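## Task

Pick the cartridge marked by a broad purple stripe and seat it in the sealant gun: it must sit all the way forward in the cup of the front ring, with its nozzle sticking out through that ring. The plunger rod can only be drawn back while the little thumb plate on the rod, just behind the handle, is held pushed toward the front of the gun. The loaded gun must end up resting on the table itself, not leaning on or lying over any other object. Then state that you are done.

## Robot and tools

Robot: two arms, left_arm and right_arm, each a six-joint arm with a two-finger parallel gripper, mounted on tilted plates joined by one frame behind them. A plate and its half of the frame count as part of that arm for the clearance check. Calibrated root poses in the scene frame: left_arm at (-0.022, +0.197, +0.244) m, quat_wxyz (+0.995, -0.083, +0.063, +0.006); right_arm at (+0.023, -0.246, +0.244) m, quat_wxyz (+0.994, +0.081, +0.065, +0.021).

Frame: everything (poses, targets, results) is in the scene frame. Origin at table-top height, halfway between the nominal bases; +x points out over the table, +z up, left_arm sits on the +y side (arm names do not match image left/right). Gripper frame: fingers extend along its +z, and they open and close along its y. end_effector_position is the pinch point between the pads, roughly 1 cm short of the fingertips. Reported hand poses can be off by a few centimetres, more at long reach; joint friction and weight can leave a hand a centimetre or more from its command without any contact.

The row: every motion argument is built from rows of 16 plain numbers covering both arms in one list: left_arm x, y, z (metres), qw, qx, qy, qz (unit quaternion, w first), opening; then the same eight for right_arm. Position and quaternion are an absolute pose target for the pinch point, not an offset. Opening runs -1 (closed) to +1 (fully open, 0.094 m); inside that range the fingers go to where grip_measured would read that value. A 0 is a real command, so resend the current opening to leave a gripper alone. To keep an arm still, resend its last reported pose and its wanted opening in every call; to keep an orientation, repeat the same quaternion rather than copying the drifting reported one.

Tools:
- execute_actions(actions, cameras): actions is a list of up to 15 actions; each action is a list of up to 15 rows, one per 1/30 s step, the last row held for the remaining steps. Each target must lie within 0.6 m of that gripper's position at the action's start along every gripper axis, else the action is refused for both arms (the whole call if the first action fails). An empty list just reports state. cameras picks images: omitted, null or ["all"] gives all, [] none; names are cam_head_left, cam_head_right, cam_high, cam_low, cam_left_wrist, cam_right_wrist (each 896x504).
- move(target, speed, blend, opening_speed, blocking, cameras): target is one 16-number row or a list of up to 15 rows (no 0.6 m limit); grippers travel straight lines to each, sharing a 10 s cap. speed in m/s, 0.002 to 2.9, default 0.25 (turns up to twice that in rad/s), one value or one per target. blend in metres rounds corners at intermediate targets; 0 stops at each. opening_speed is the rate of opening change per second on the -1..1 scale, at least 0.2; use a low value to close gently. blocking=false returns after about 0.5 s while the move continues; a new move replaces it. Changed openings in later targets apply on arrival once everything is still. Paths do not avoid obstacles or the other arm; pass around an arm's own base, not near it.
- wait(seconds): 0 to 10, arms hold their last command.
- stop(): brakes a running move.
- zoom_image(camera, region): region [x0, y0, x1, y1] in pixels of that camera's latest image, at most 504x504, origin top-left.
- read_manual(section): licence texts only.
- finished_scene(scene): the current scene's integer number; ends it irreversibly. Call it only after the gun is loaded and resting on the table.

Control notes: each step the commanded orientation is clipped to within 40 degrees of the measured one, and position takes priority over orientation; one action may fall short, so check the Hand target line and send the rest next time. Tiny moves may not start.

Results: end_effector_position and end_effector_quat_wxyz per arm, Hand target, Tool commands, Joint positions (last entry is finger opening in metres), joint velocities ("within noise" means at rest), joint torques (include gravity; joints 1-3 wrap at ±28 N m), grip_measured (same scale as opening, reads up to about 2.7 mm wide when empty and a few mm narrow on a squeezed part) and grip_effort_nm (motor effort, negative closes, not pad force). A move adds a "move:" line: done, off_target, moving, held or fault, plus limits such as paced (target clipped) or held (steps withheld). done means within 10 mm and 2 degrees, says nothing about contact.

Watch for: MOTOR HOT at 75 °C; an OVER-TEMPERATURE FAULT at 90 °C folds that arm for the rest of the scene, and at 100 °C it collapses. Avoid long heavy holds, outstretched arms and pushing at unreachable poses. Do not drop parts, release moving parts, slam, or push hard; faster moves and targets beyond the contact press harder. Never let the arms hit or squeeze each other, including closing one gripper on the other's fingers. Nothing may fall or be left off the table. Loose objects may occasionally get a brief push. For the gun, one gripper should hold the thumb plate pressed forward while the rod is drawn back.

Each tool is called as a command line: name --argument value for each argument, lists and objects as JSON in quotes; but a table of rows of numbers goes row by row, as --pt "numbers of a row", without its own name.

## Session

execute_actions --actions '[]'

Scene clock: 0.00 s.
left_arm: end_effector_position=(+0.2194, +0.2243, +0.3562) grip_measured=+1.000 grip_effort_nm=n/a end_effector_quat_wxyz=(+0.294, -0.383, +0.852, +0.202) | right_arm: end_effector_position=(+0.1937, -0.4206, +0.1543) grip_measured=+1.000 grip_effort_nm=n/a end_effector_quat_wxyz=(+0.135, -0.412, +0.901, +0.013)
Joint positions: left_arm=[-0.677 1.308 0.854 -1.254 -0.93 -1.587 0.094] | right_arm=[-1.052 1.603 0.542 -0.294 -0.3 -1.864 0.094]
Joint velocities: within noise
Joint torques (N m): no reading
Heat: left arm: 30 °C; right arm: 35 °C.
Hand target: left_arm +0.2225, +0.2245, +0.3616; +0.303, -0.384, +0.849, +0.198 | right_arm +0.1962, -0.4214, +0.1567; +0.140, -0.412, +0.900, +0.011
Tool commands: left_gripper/opening=+1.0 right_gripper/opening=+1.0

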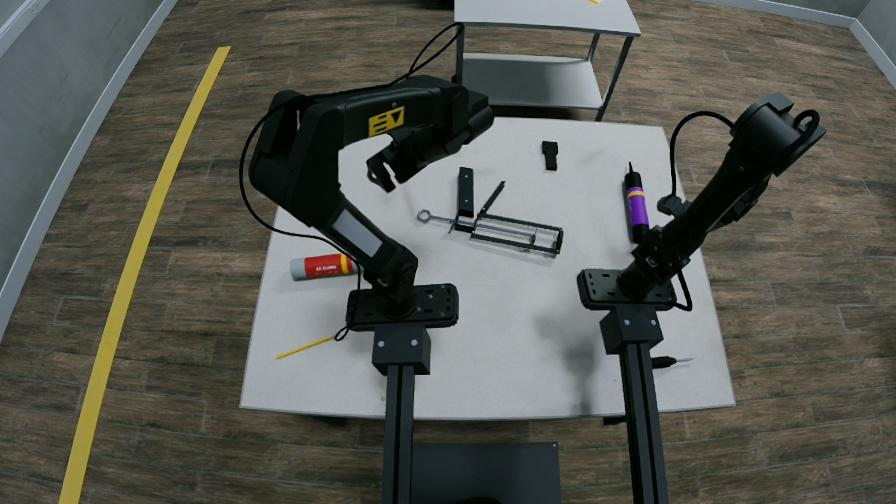

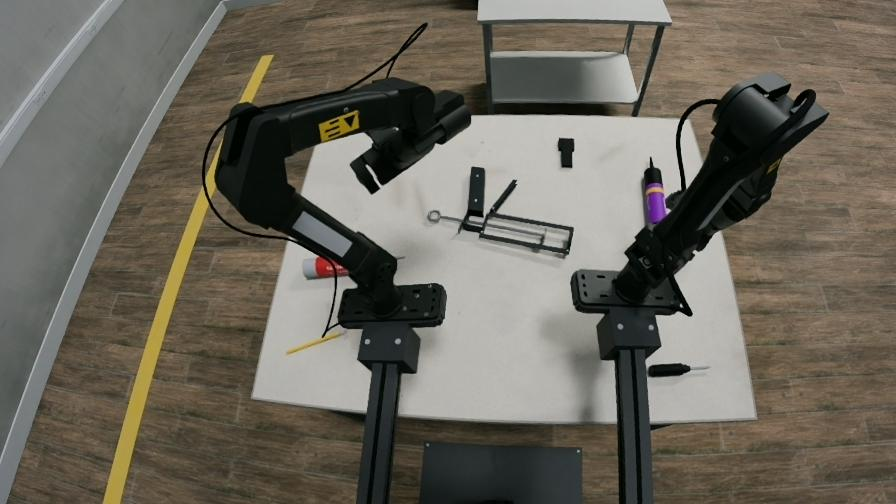

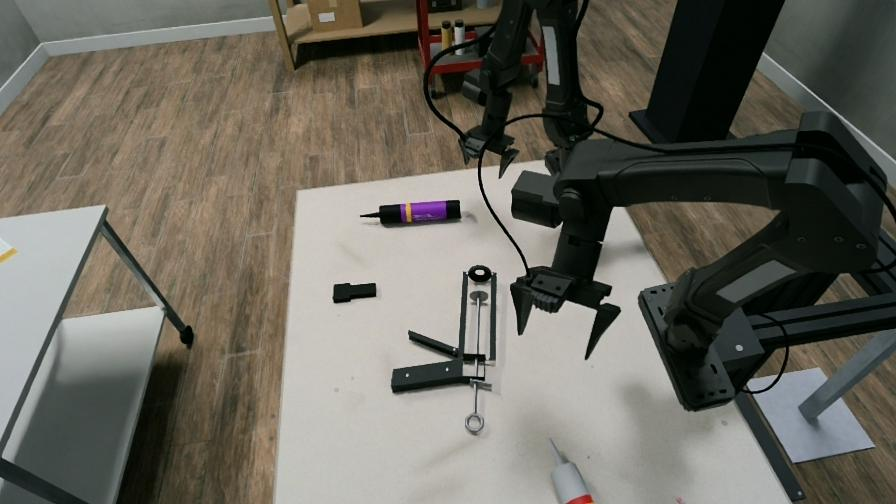

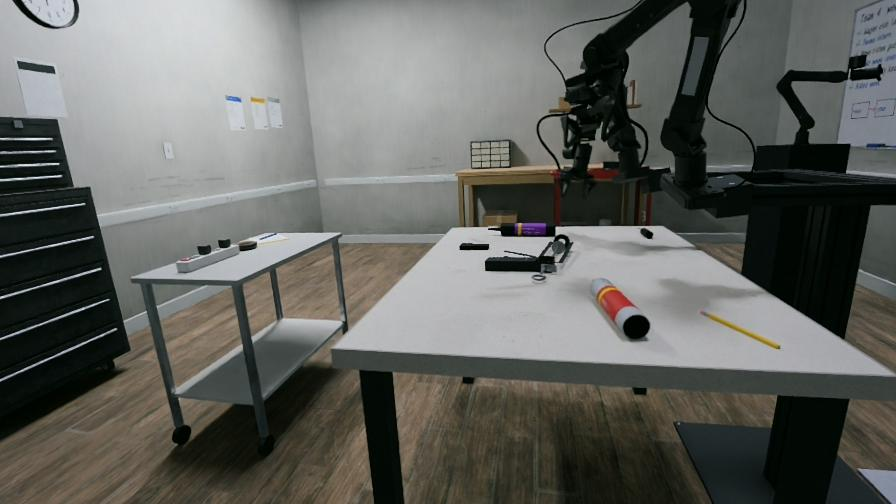

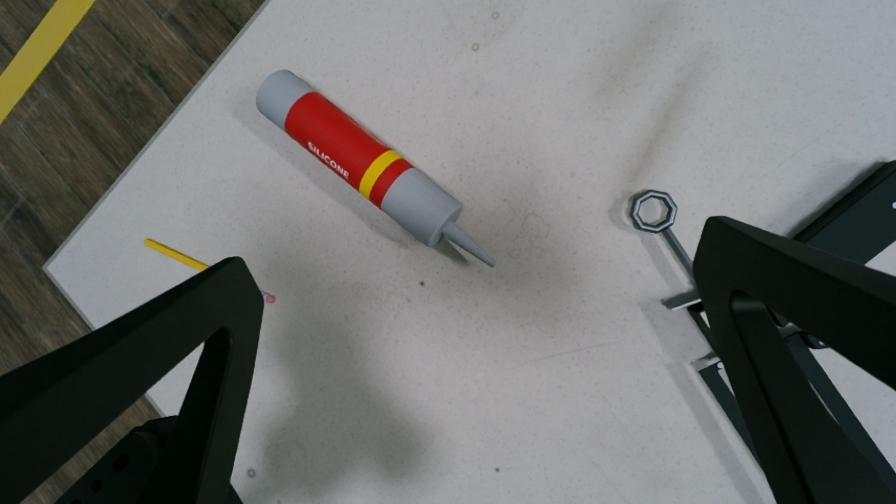

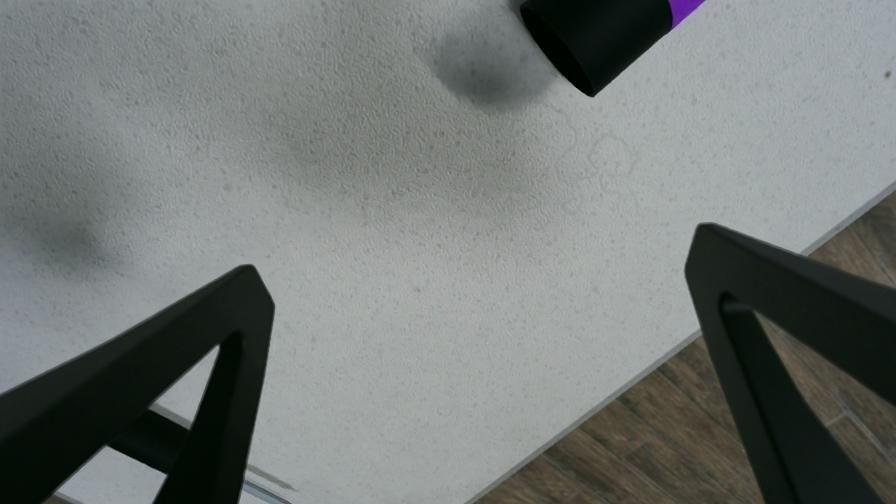

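zoom_image --camera "cam_high" --region '[380, 250, 540, 440]'

zoom_image --camera "cam_head_left" --region '[400, 150, 580, 270]'

zoom_image --camera "cam_low" --region '[440, 210, 680, 350]'

zoom_image --camera "cam_head_right" --region '[410, 150, 590, 270]'

Scaled by 2.653 from the camera's 896x504 image, which has a finer 1280x720 frame.

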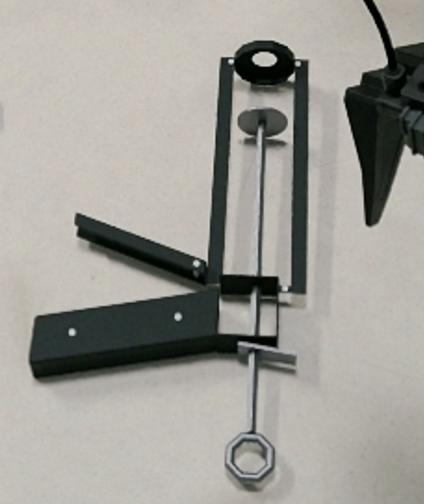

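Scaled by 2.800 from the camera's 896x504 image, which has a finer 1280x720 frame.

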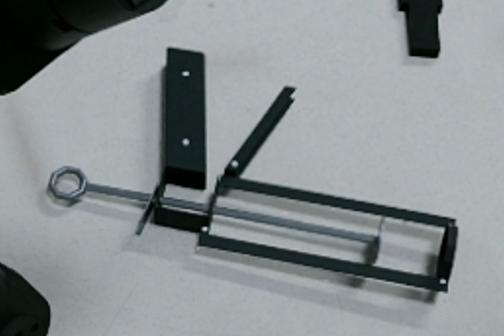

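Scaled by 2.100 from the camera's 896x504 image, which has a finer 1280x720 frame.

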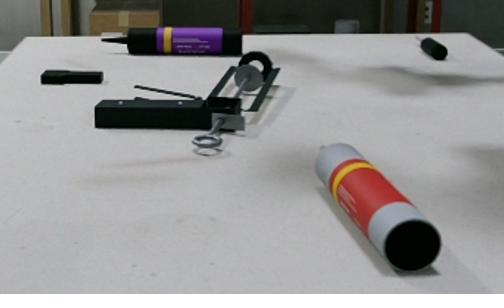

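Scaled by 2.800 from the camera's 896x504 image, which has a finer 1280x720 frame.

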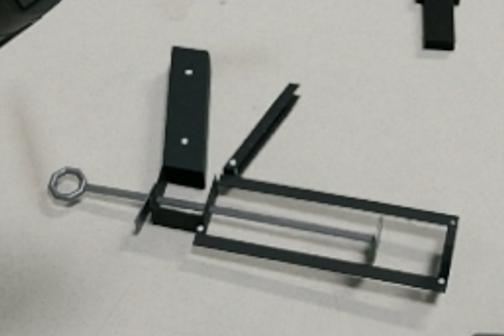

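move --target '[0.33, 0.04, 0.30, 0.342, 0, 0.940, 0, 1, 0.1962, -0.4214, 0.1567, 0.140, -0.412, 0.900, 0.011, 1]' --speed 0.3

Scene clock: 39.37 s.
left_arm: end_effector_position=(+0.3272, +0.0403, +0.3037) grip_measured=+1.000 grip_effort_nm=-0.002 end_effector_quat_wxyz=(+0.341, -0.002, +0.940, -0.002) | right_arm: end_effector_position=(+0.1936, -0.4206, +0.1543) grip_measured=+1.000 grip_effort_nm=0.032 end_effector_quat_wxyz=(+0.134, -0.412, +0.901, +0.013)
Joint positions: left_arm=[-0.746 1.592 0.818 -0.193 -0.616 -0.479 0.094] | right_arm=[-1.052 1.603 0.542 -0.294 -0.299 -1.864 0.094]
Joint velocities: within noise
Joint torques (N m): left_arm=[-0.96 -3.81 6.26 1.32 -0.12 0.14] | right_arm=[-0.16 -6.08 4.01 0.21 -0.22 0]
Heat: left arm: 31 °C; right arm: 36 °C.
Hand target: left_arm +0.3298, +0.0400, +0.3000; +0.342, +0.000, +0.940, +0.000 | right_arm +0.1961, -0.4213, +0.1567; +0.140, -0.412, +0.900, +0.011
Off the commanded pose: left_arm 0.005 m, 0 deg | right_arm 0.004 m, 1 deg.
move: done

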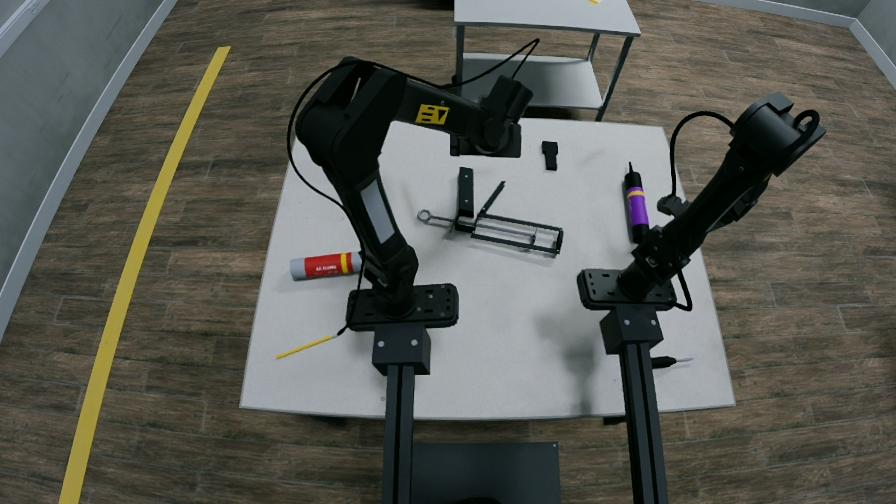

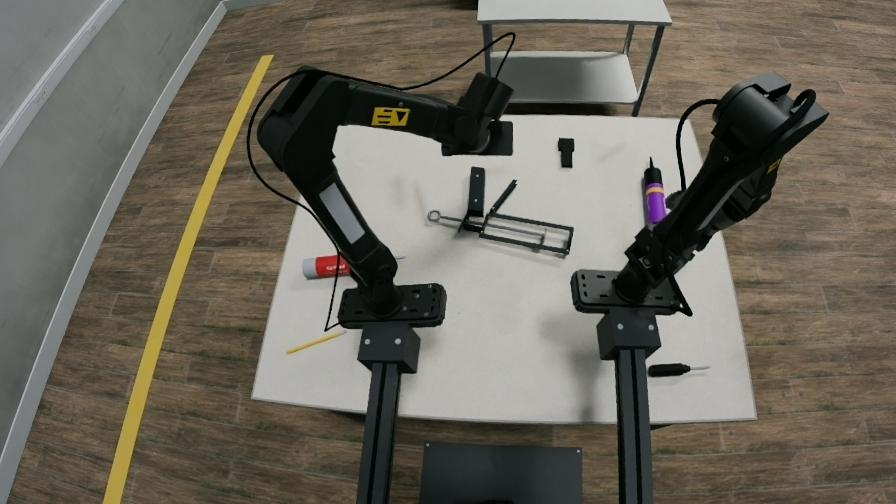

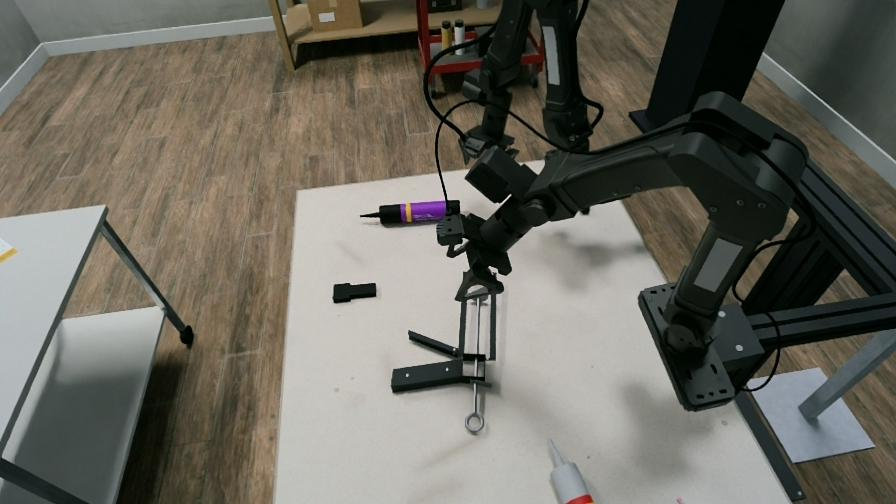

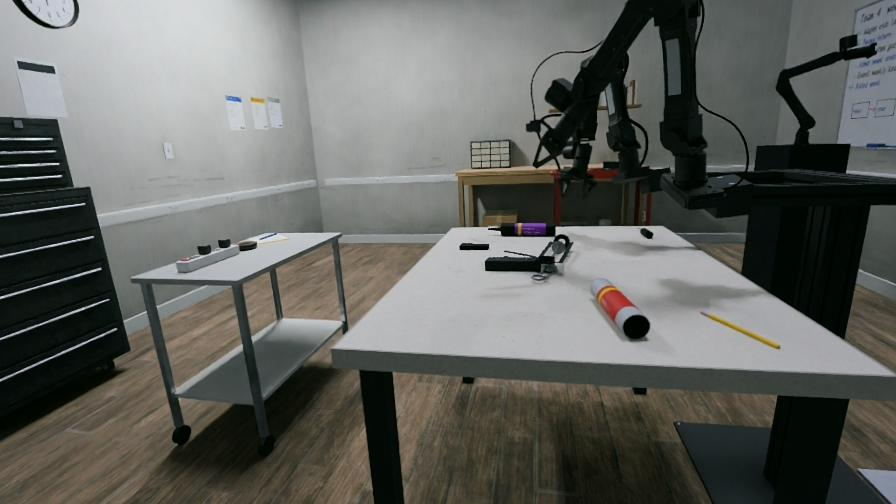

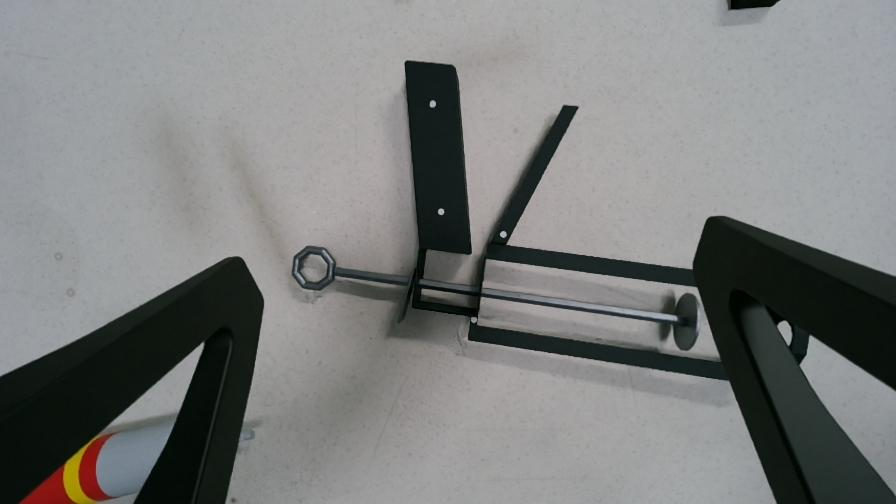

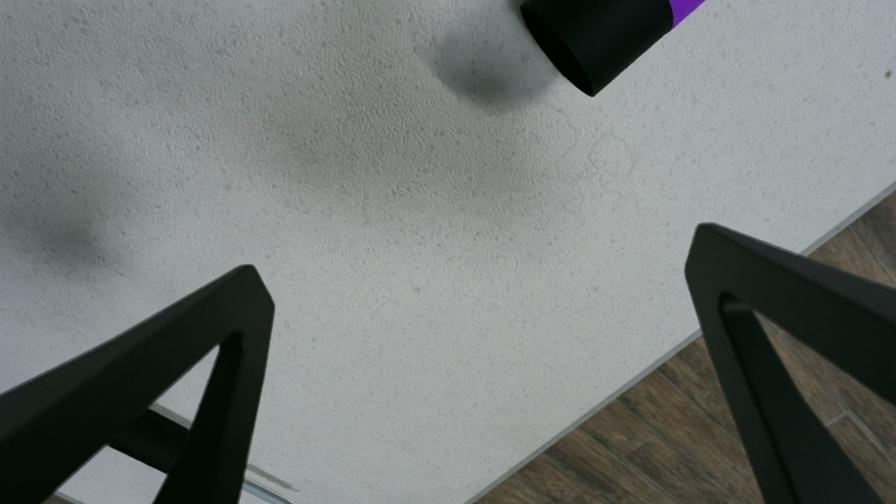

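zoom_image --camera "cam_left_wrist" --region '[270, 50, 520, 350]'

zoom_image --camera "cam_left_wrist" --region '[440, 200, 840, 400]'

Scaled by 1.680 from the camera's 896x504 image, which has a finer 1280x720 frame.

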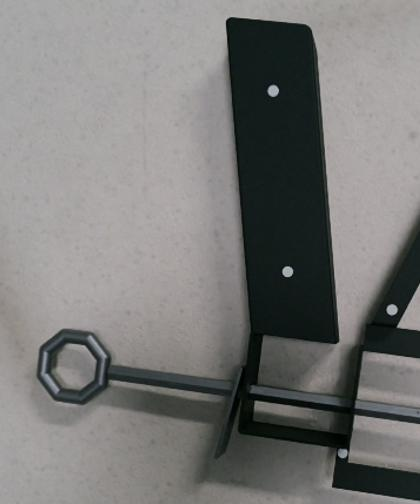

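Scaled by 1.260 from the camera's 896x504 image, which has a finer 1280x720 frame.

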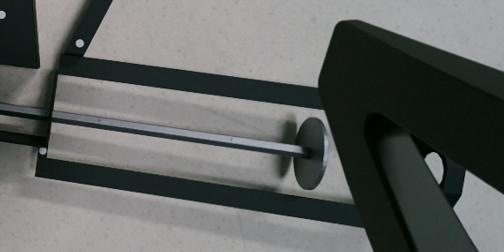

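zoom_image --camera "cam_high" --region '[440, 340, 510, 440]'

zoom_image --camera "cam_low" --region '[480, 230, 590, 290]'

Scaled by 5.040 from the camera's 896x504 image, which has a finer 1280x720 frame.

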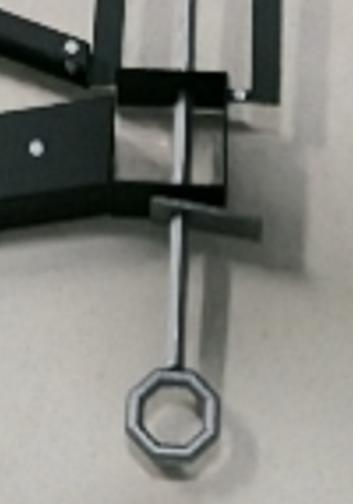

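Scaled by 4.582 from the camera's 896x504 image, which has a finer 1280x720 frame.

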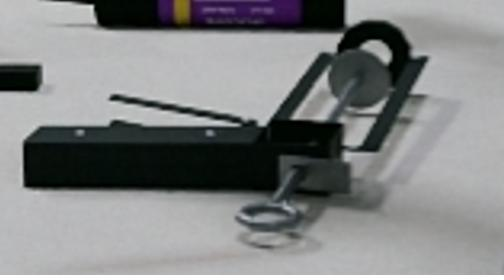

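move --target '[0.27, 0.06, 0.15, 0.574, 0, 0.819, 0, 1, 0.1962, -0.4214, 0.1567, 0.140, -0.412, 0.900, 0.011, 1]' --speed 0.2 --cameras '["cam_left_wrist","cam_high"]'

Scene clock: 74.87 s.
left_arm: end_effector_position=(+0.2677, +0.0640, +0.1438) grip_measured=+1.000 grip_effort_nm=0.007 end_effector_quat_wxyz=(+0.489, -0.016, +0.871, +0.054) | right_arm: end_effector_position=(+0.1936, -0.4206, +0.1543) grip_measured=+1.000 grip_effort_nm=0.017 end_effector_quat_wxyz=(+0.134, -0.412, +0.901, +0.013)
Joint positions: left_arm=[-0.838 2.558 0.382 1.503 -0.913 -0.311 0.094] | right_arm=[-1.052 1.603 0.542 -0.294 -0.299 -1.864 0.094]
Joint velocities: within noise
Joint torques (N m): left_arm=[-2.92 -4.55 -0.13 1.92 -0.28 0.06] | right_arm=[-0.24 -6.09 3.97 0.21 -0.21 0.01]
Heat: left arm: 30 °C; right arm: 36 °C.
Hand target: left_arm +0.2698, +0.0598, +0.1502; +0.506, -0.029, +0.861, +0.041 | right_arm +0.1961, -0.4213, +0.1567; +0.140, -0.412, +0.900, +0.011
Off the commanded pose: left_arm 0.008 m, 13 deg | right_arm 0.004 m, 1 deg.
joint sent to its limit (left arm) — joint 4 (wrist pitch), upper limit. The joint targets are off in orientation, not in position.
move: off_target (left_arm)
Images, in order (width x height): cam_high 896x504, cam_left_wrist 896x504.

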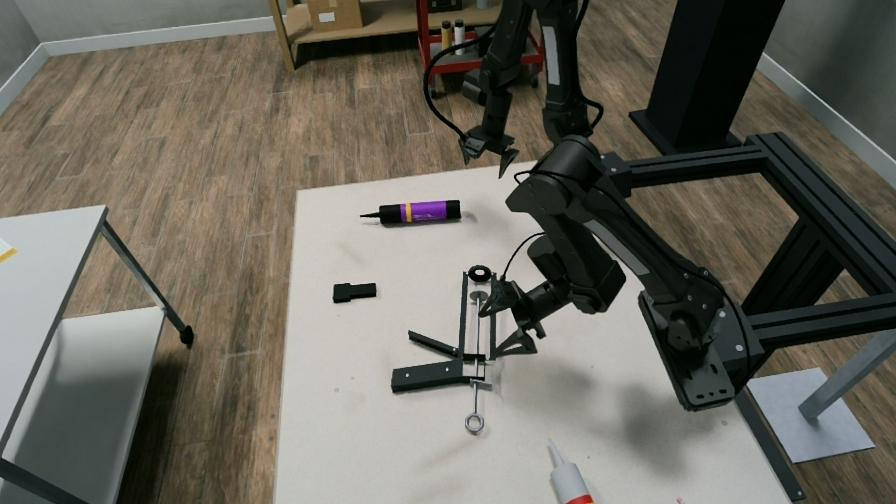

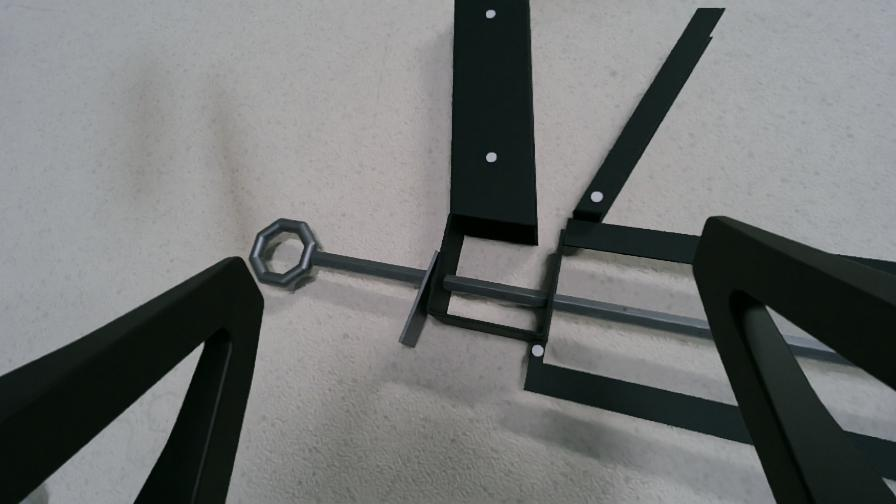

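zoom_image --camera "cam_left_wrist" --region '[230, 190, 610, 410]'

Scaled by 1.326 from the camera's 896x504 image, which has a finer 1280x720 frame.

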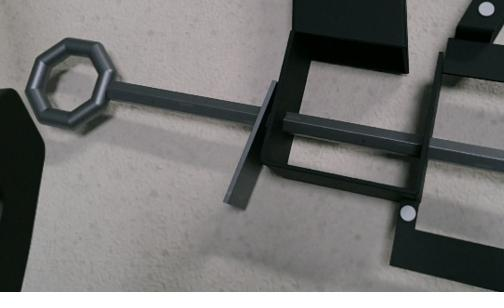

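move --pt "0.30 0.17 0.20 0.102 0.617 -0.776 0.081 1 0.1962 -0.4214 0.1567 0.140 -0.412 0.900 0.011 1" --pt "0.327 0.19 0.14 0.102 0.617 -0.776 0.081 1 0.28 -0.05 0.2 0 0.1137 0.9935 0 1" --speed 0.25

Scene clock: 105.20 s.
left_arm: end_effector_position=(+0.3196, +0.1894, +0.1445) grip_measured=+1.000 grip_effort_nm=0.002 end_effector_quat_wxyz=(-0.105, -0.619, +0.775, -0.075) | right_arm: end_effector_position=(+0.2791, -0.0549, +0.1985) grip_measured=+1.000 grip_effort_nm=0.022 end_effector_quat_wxyz=(+0.001, +0.114, +0.993, +0.001)
Joint positions: left_arm=[0.045 2.059 1.134 -0.596 0.085 -1.284 0.094] | right_arm=[0.682 1.968 1.053 -0.658 0.207 0.953 0.094]
Joint velocities: within noise
Joint torques (N m): left_arm=[-1.2 -6.26 6.3 0.22 0.14 0.13] | right_arm=[2.93 -7.09 7.12 0.09 0.03 0.12]
Heat: left arm: 31 °C; right arm: 36 °C.
Hand target: left_arm +0.3269, +0.1901, +0.1401; -0.102, -0.617, +0.776, -0.081 | right_arm +0.2800, -0.0500, +0.2000; +0.000, +0.114, +0.994, +0.000
Off the commanded pose: left_arm 0.009 m, 1 deg | right_arm 0.005 m, 0 deg.
move: done

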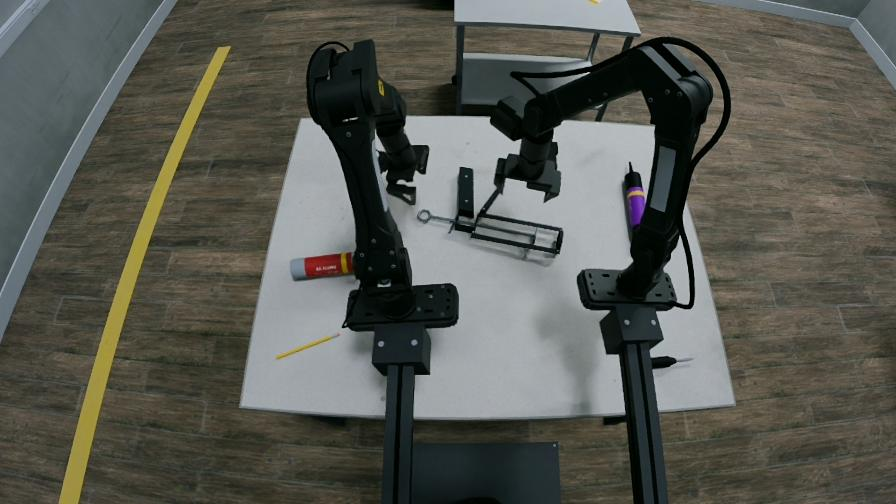

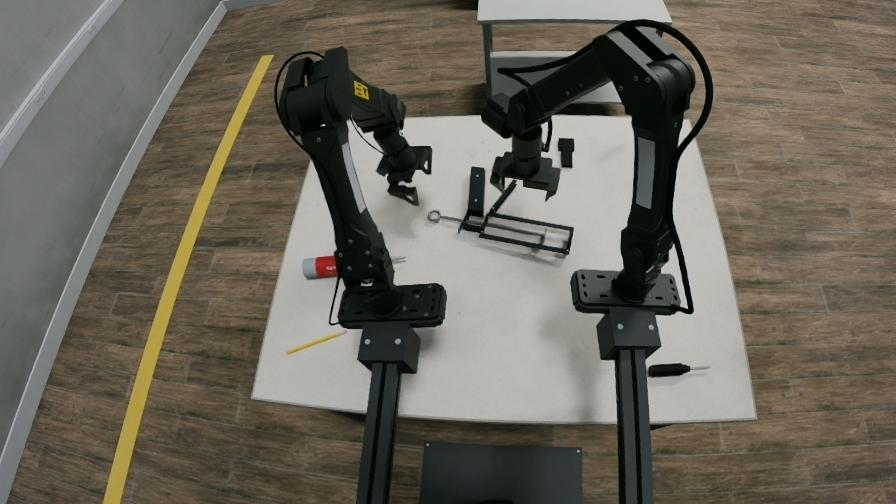

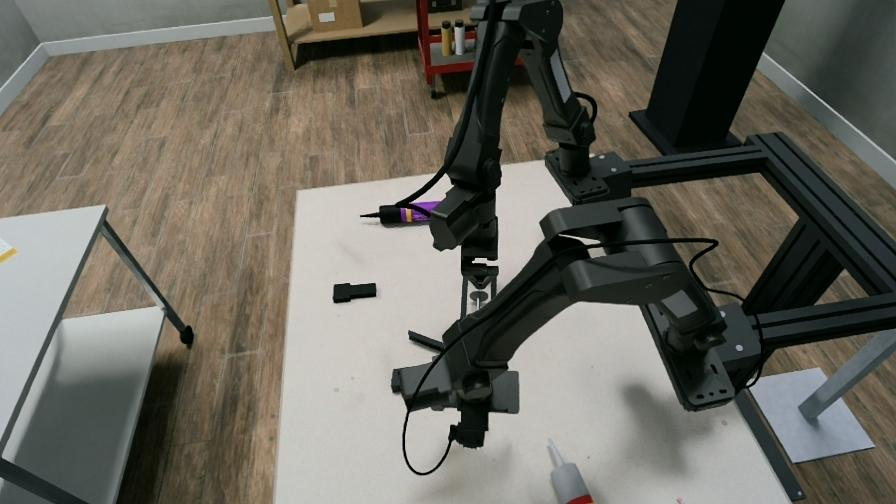

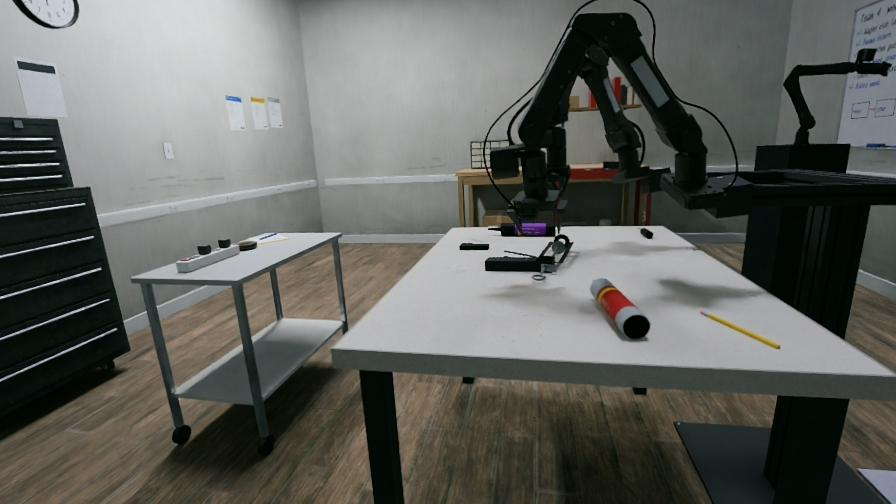

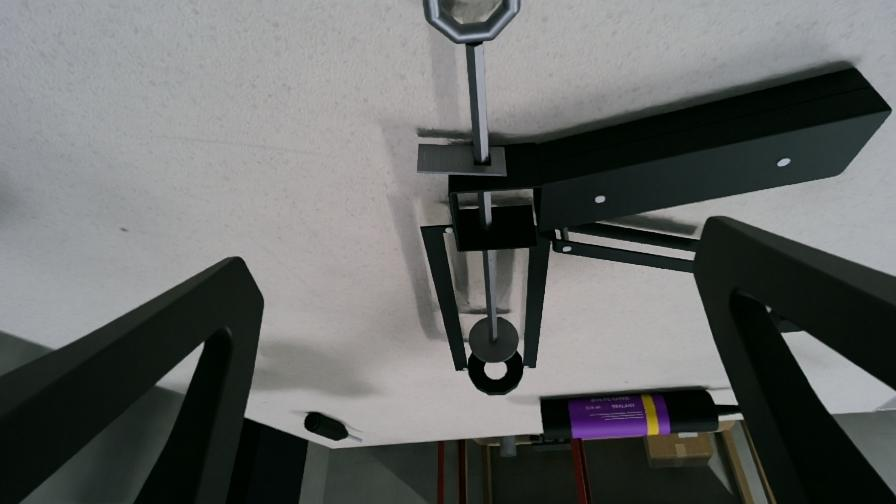

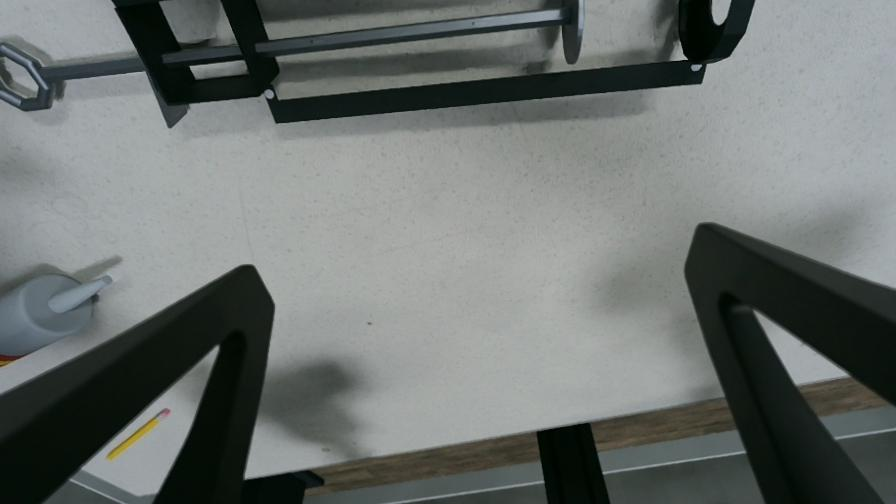

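zoom_image --camera "cam_left_wrist" --region '[380, 100, 620, 270]'

zoom_image --camera "cam_left_wrist" --region '[400, 220, 600, 400]'

zoom_image --camera "cam_right_wrist" --region '[0, 0, 448, 160]'

zoom_image --camera "cam_right_wrist" --region '[448, 0, 896, 160]'

Scaled by 2.100 from the camera's 896x504 image, which has a finer 1280x720 frame.

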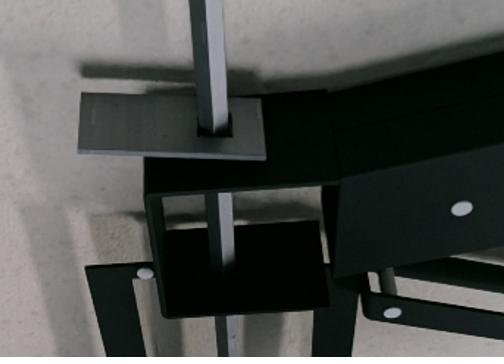

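Scaled by 2.520 from the camera's 896x504 image, which has a finer 1280x720 frame.

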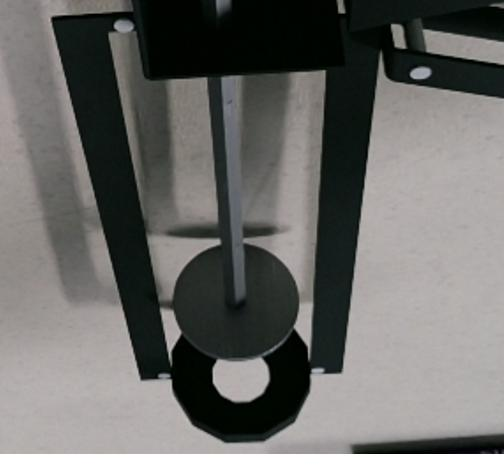

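Scaled by 1.125 from the camera's 896x504 image, which has a finer 1280x720 frame.

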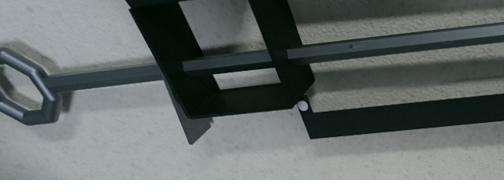

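Scaled by 1.125 from the camera's 896x504 image, which has a finer 1280x720 frame.

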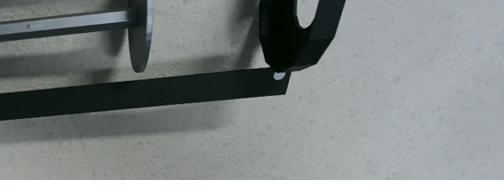

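move --target '[0.3269, 0.1901, 0.1401, 0.102, 0.617, -0.776, 0.081, 1, 0.302, 0.070, 0.10, 0, 0.1137, 0.9935, 0, 1]' --speed 0.15 --cameras '["cam_left_wrist","cam_right_wrist","cam_high","cam_low"]'

Scene clock: 119.60 s.
left_arm: end_effector_position=(+0.3198, +0.1893, +0.1445) grip_measured=+1.000 grip_effort_nm=-0.007 end_effector_quat_wxyz=(-0.105, -0.619, +0.775, -0.075) | right_arm: end_effector_position=(+0.3045, +0.0621, +0.1003) grip_measured=+1.000 grip_effort_nm=0.022 end_effector_quat_wxyz=(-0.001, +0.116, +0.993, -0.002)
Joint positions: left_arm=[0.045 2.059 1.134 -0.595 0.085 -1.284 0.094] | right_arm=[0.8 2.546 1.546 -0.606 0.206 1.079 0.094]
Joint velocities: within noise
Joint torques (N m): left_arm=[-1.01 -6.45 6.17 0.21 0.17 0.16] | right_arm=[4.26 -10.52 6.71 0.15 0.02 0.09]
Heat: left arm: 32 °C; right arm: 37 °C.
Hand target: left_arm +0.3268, +0.1902, +0.1402; -0.102, -0.617, +0.776, -0.081 | right_arm +0.3020, +0.0699, +0.1001; +0.000, +0.114, +0.994, +0.000
Off the commanded pose: left_arm 0.008 m, 1 deg | right_arm 0.008 m, 0 deg.
move: done
Images, in order (width x height): cam_high 896x504, cam_low 896x504, cam_left_wrist 896x504, cam_right_wrist 896x504.

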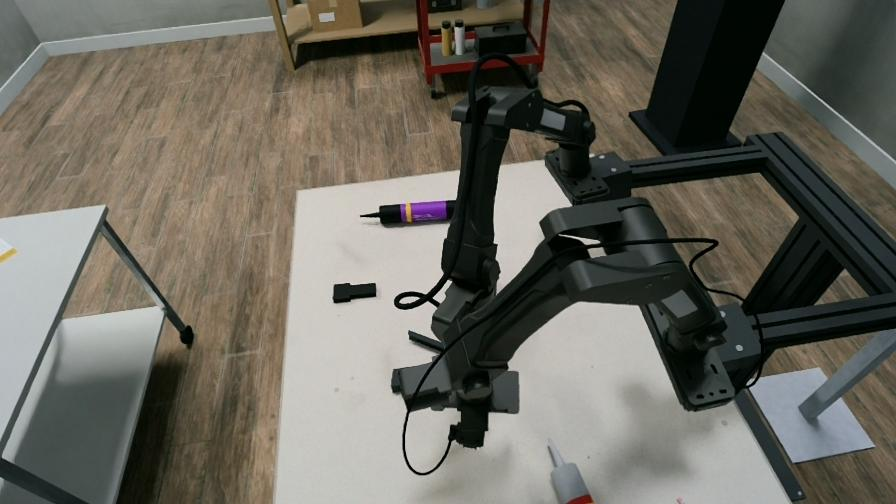

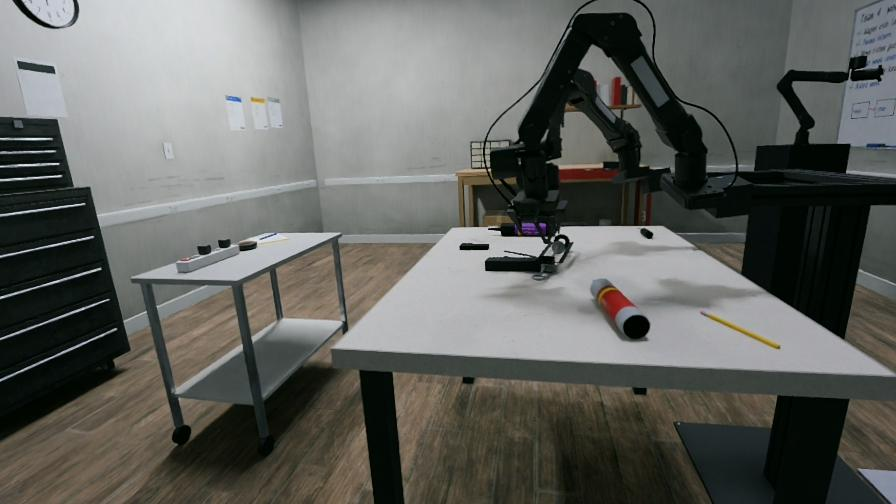

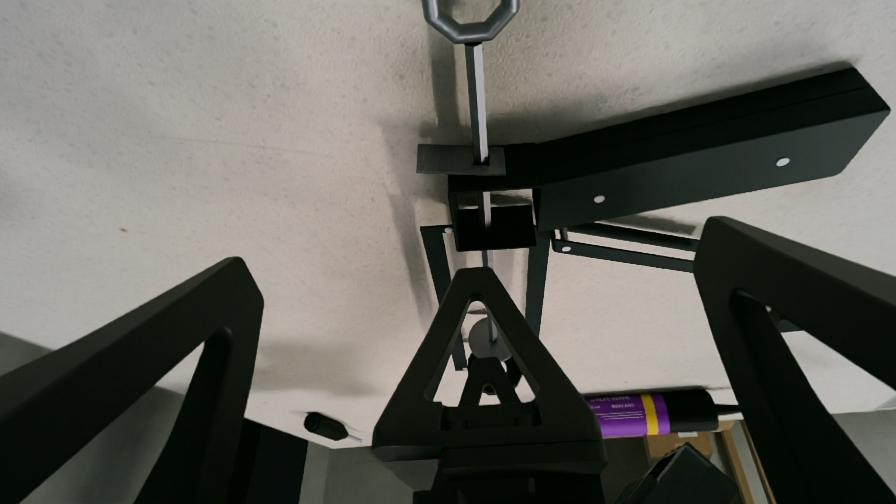

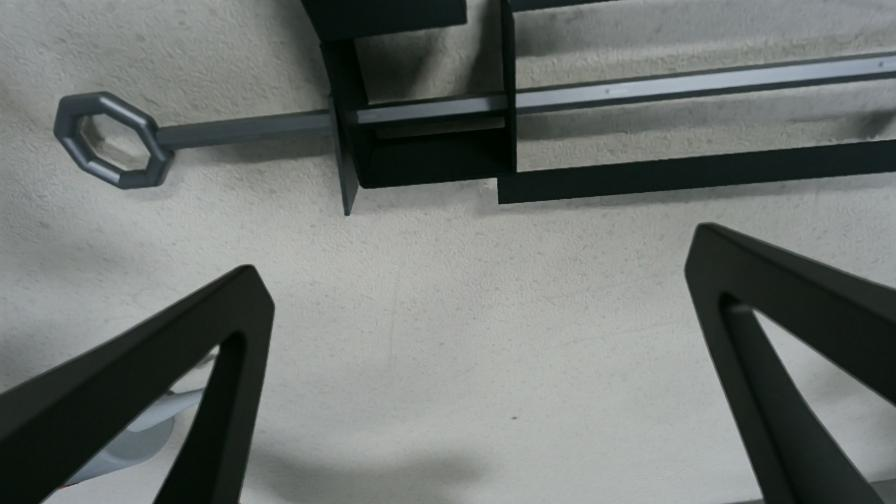

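move --target '[0.3269, 0.1901, 0.1401, 0.102, 0.617, -0.776, 0.081, 1, 0.302, 0.080, 0.06, 0, 0.1177, 0.9930, 0, 1]' --speed 0.1 --cameras '["cam_left_wrist","cam_right_wrist"]'

Scene clock: 126.70 s.
left_arm: end_effector_position=(+0.3198, +0.1893, +0.1445) grip_measured=+1.000 grip_effort_nm=-0.007 end_effector_quat_wxyz=(-0.105, -0.619, +0.775, -0.075) | right_arm: end_effector_position=(+0.3008, +0.0626, +0.0858) grip_measured=+1.000 grip_effort_nm=0.022 end_effector_quat_wxyz=(-0.007, +0.115, +0.993, -0.010)
Joint positions: left_arm=[0.045 2.059 1.134 -0.595 0.085 -1.284 0.094] | right_arm=[0.8 2.593 1.568 -0.601 0.206 1.08 0.094]
Joint velocities: within noise
Joint torques (N m): left_arm=[-1.1 -6.26 6.15 0.22 0.14 0.15] | right_arm=[2.77 -12.42 4.86 0.19 0.01 -0.01]
Heat: left arm: 33 °C; right arm: 39 °C.
Hand target: left_arm +0.3267, +0.1902, +0.1403; -0.102, -0.617, +0.776, -0.081 | right_arm +0.3034, +0.0644, +0.0888; -0.004, +0.116, +0.993, -0.006
Off the commanded pose: left_arm 0.008 m, 1 deg | right_arm 0.031 m, 1 deg.
move: held (right_arm; a check stopped the path); limits=held
pose unreachable (right arm): on one or more control steps of this call, first in action 0 (counted from 0), this arm could not follow its commanded pose, so it was not sent that pose on those steps. It may still have moved: this result reports where it is.
cause: moving toward the commanded pose would bring a part of the arm too close to another arm (this arm's wrist (the part past joint 4) and the left arm's fingers).
Images, in order (width x height): cam_left_wrist 896x504, cam_right_wrist 896x504.

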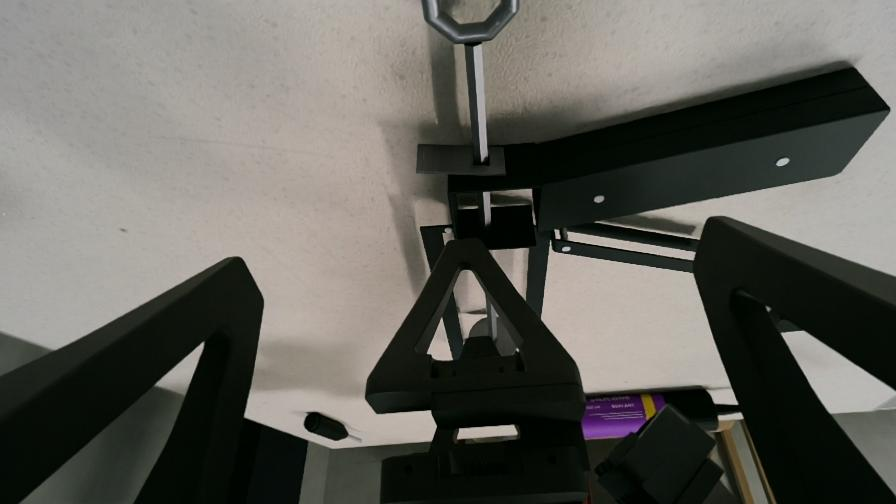

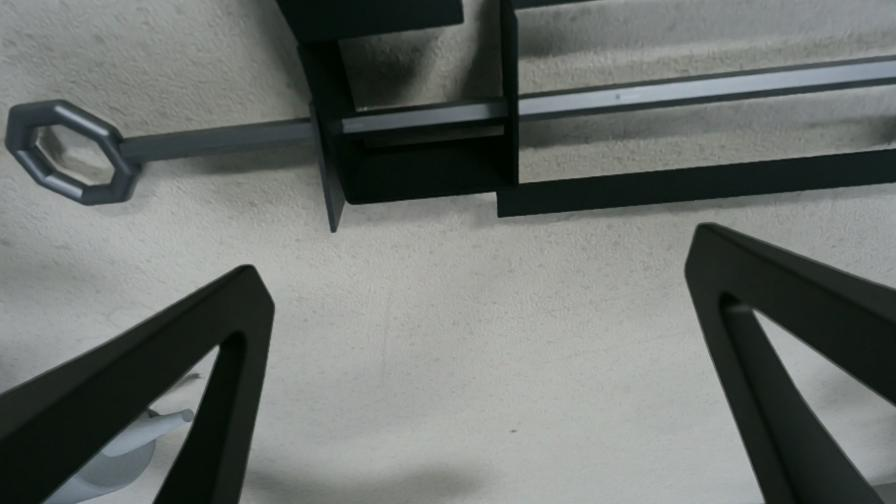

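move --pt "0.345 0.265 0.14 0.102 0.617 -0.776 0.081 1 0.302 0.074 0.08 0 0.1177 0.9930 0 1" --pt "0.345 0.265 0.14 0.102 0.617 -0.776 0.081 1 0.302 0.082 0.055 0 0.1177 0.9930 0 1" --speed 0.12 --cameras '["cam_left_wrist","cam_right_wrist"]'

Scene clock: 133.13 s.
left_arm: end_effector_position=(+0.3452, +0.2673, +0.1443) grip_measured=+1.000 grip_effort_nm=0.002 end_effector_quat_wxyz=(-0.091, -0.623, +0.773, -0.082) | right_arm: end_effector_position=(+0.3000, +0.0713, +0.0553) grip_measured=+1.000 grip_effort_nm=0.027 end_effector_quat_wxyz=(-0.007, +0.116, +0.993, -0.011)
Joint positions: left_arm=[0.245 2.117 1.304 -0.694 0.095 -1.091 0.094] | right_arm=[0.8 2.697 1.631 -0.562 0.206 1.084 0.094]
Joint velocities: within noise
Joint torques (N m): left_arm=[-1.59 -7.08 6.52 -0.1 0.15 0.16] | right_arm=[3.82 -11.34 6.28 0.33 0.01 0.1]
Heat: left arm: 33 °C; right arm: 39 °C.
Hand target: left_arm +0.3450, +0.2650, +0.1400; -0.102, -0.617, +0.776, -0.081 | right_arm +0.3018, +0.0818, +0.0552; +0.000, +0.118, +0.993, +0.000
Off the commanded pose: left_arm 0.005 m, 1 deg | right_arm 0.011 m, 2 deg.
move: off_target (right_arm)
Images, in order (width x height): cam_left_wrist 896x504, cam_right_wrist 896x504.

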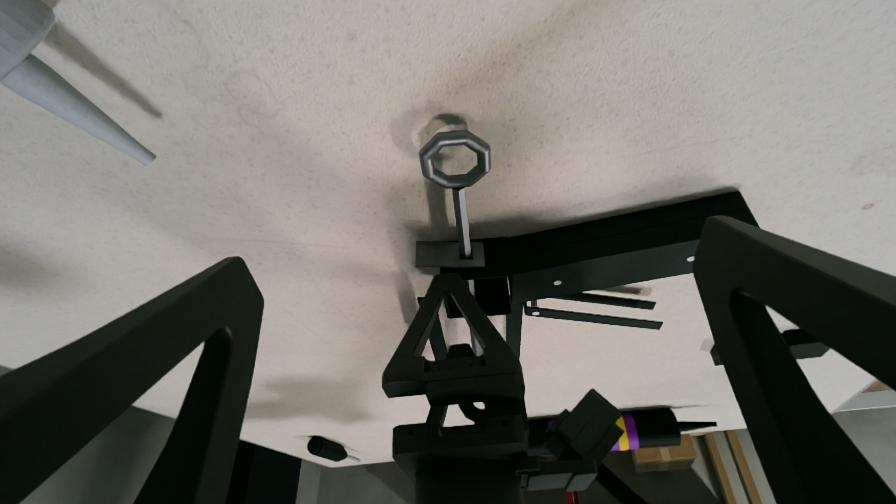

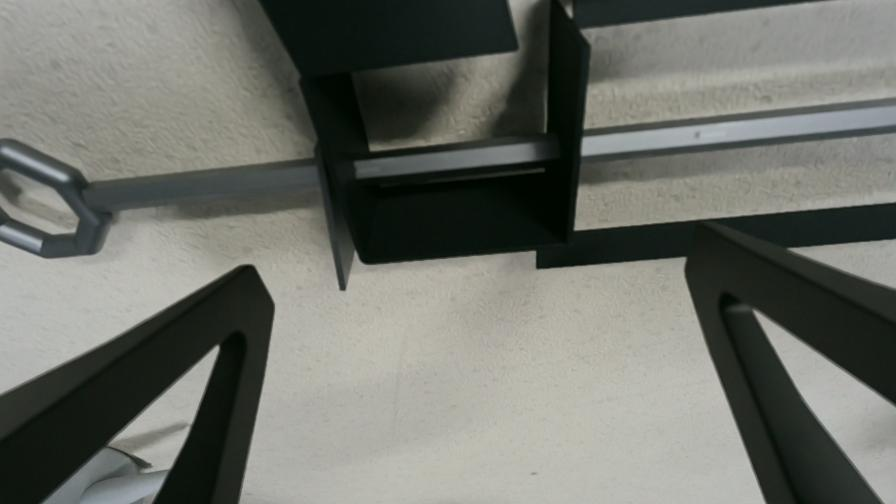

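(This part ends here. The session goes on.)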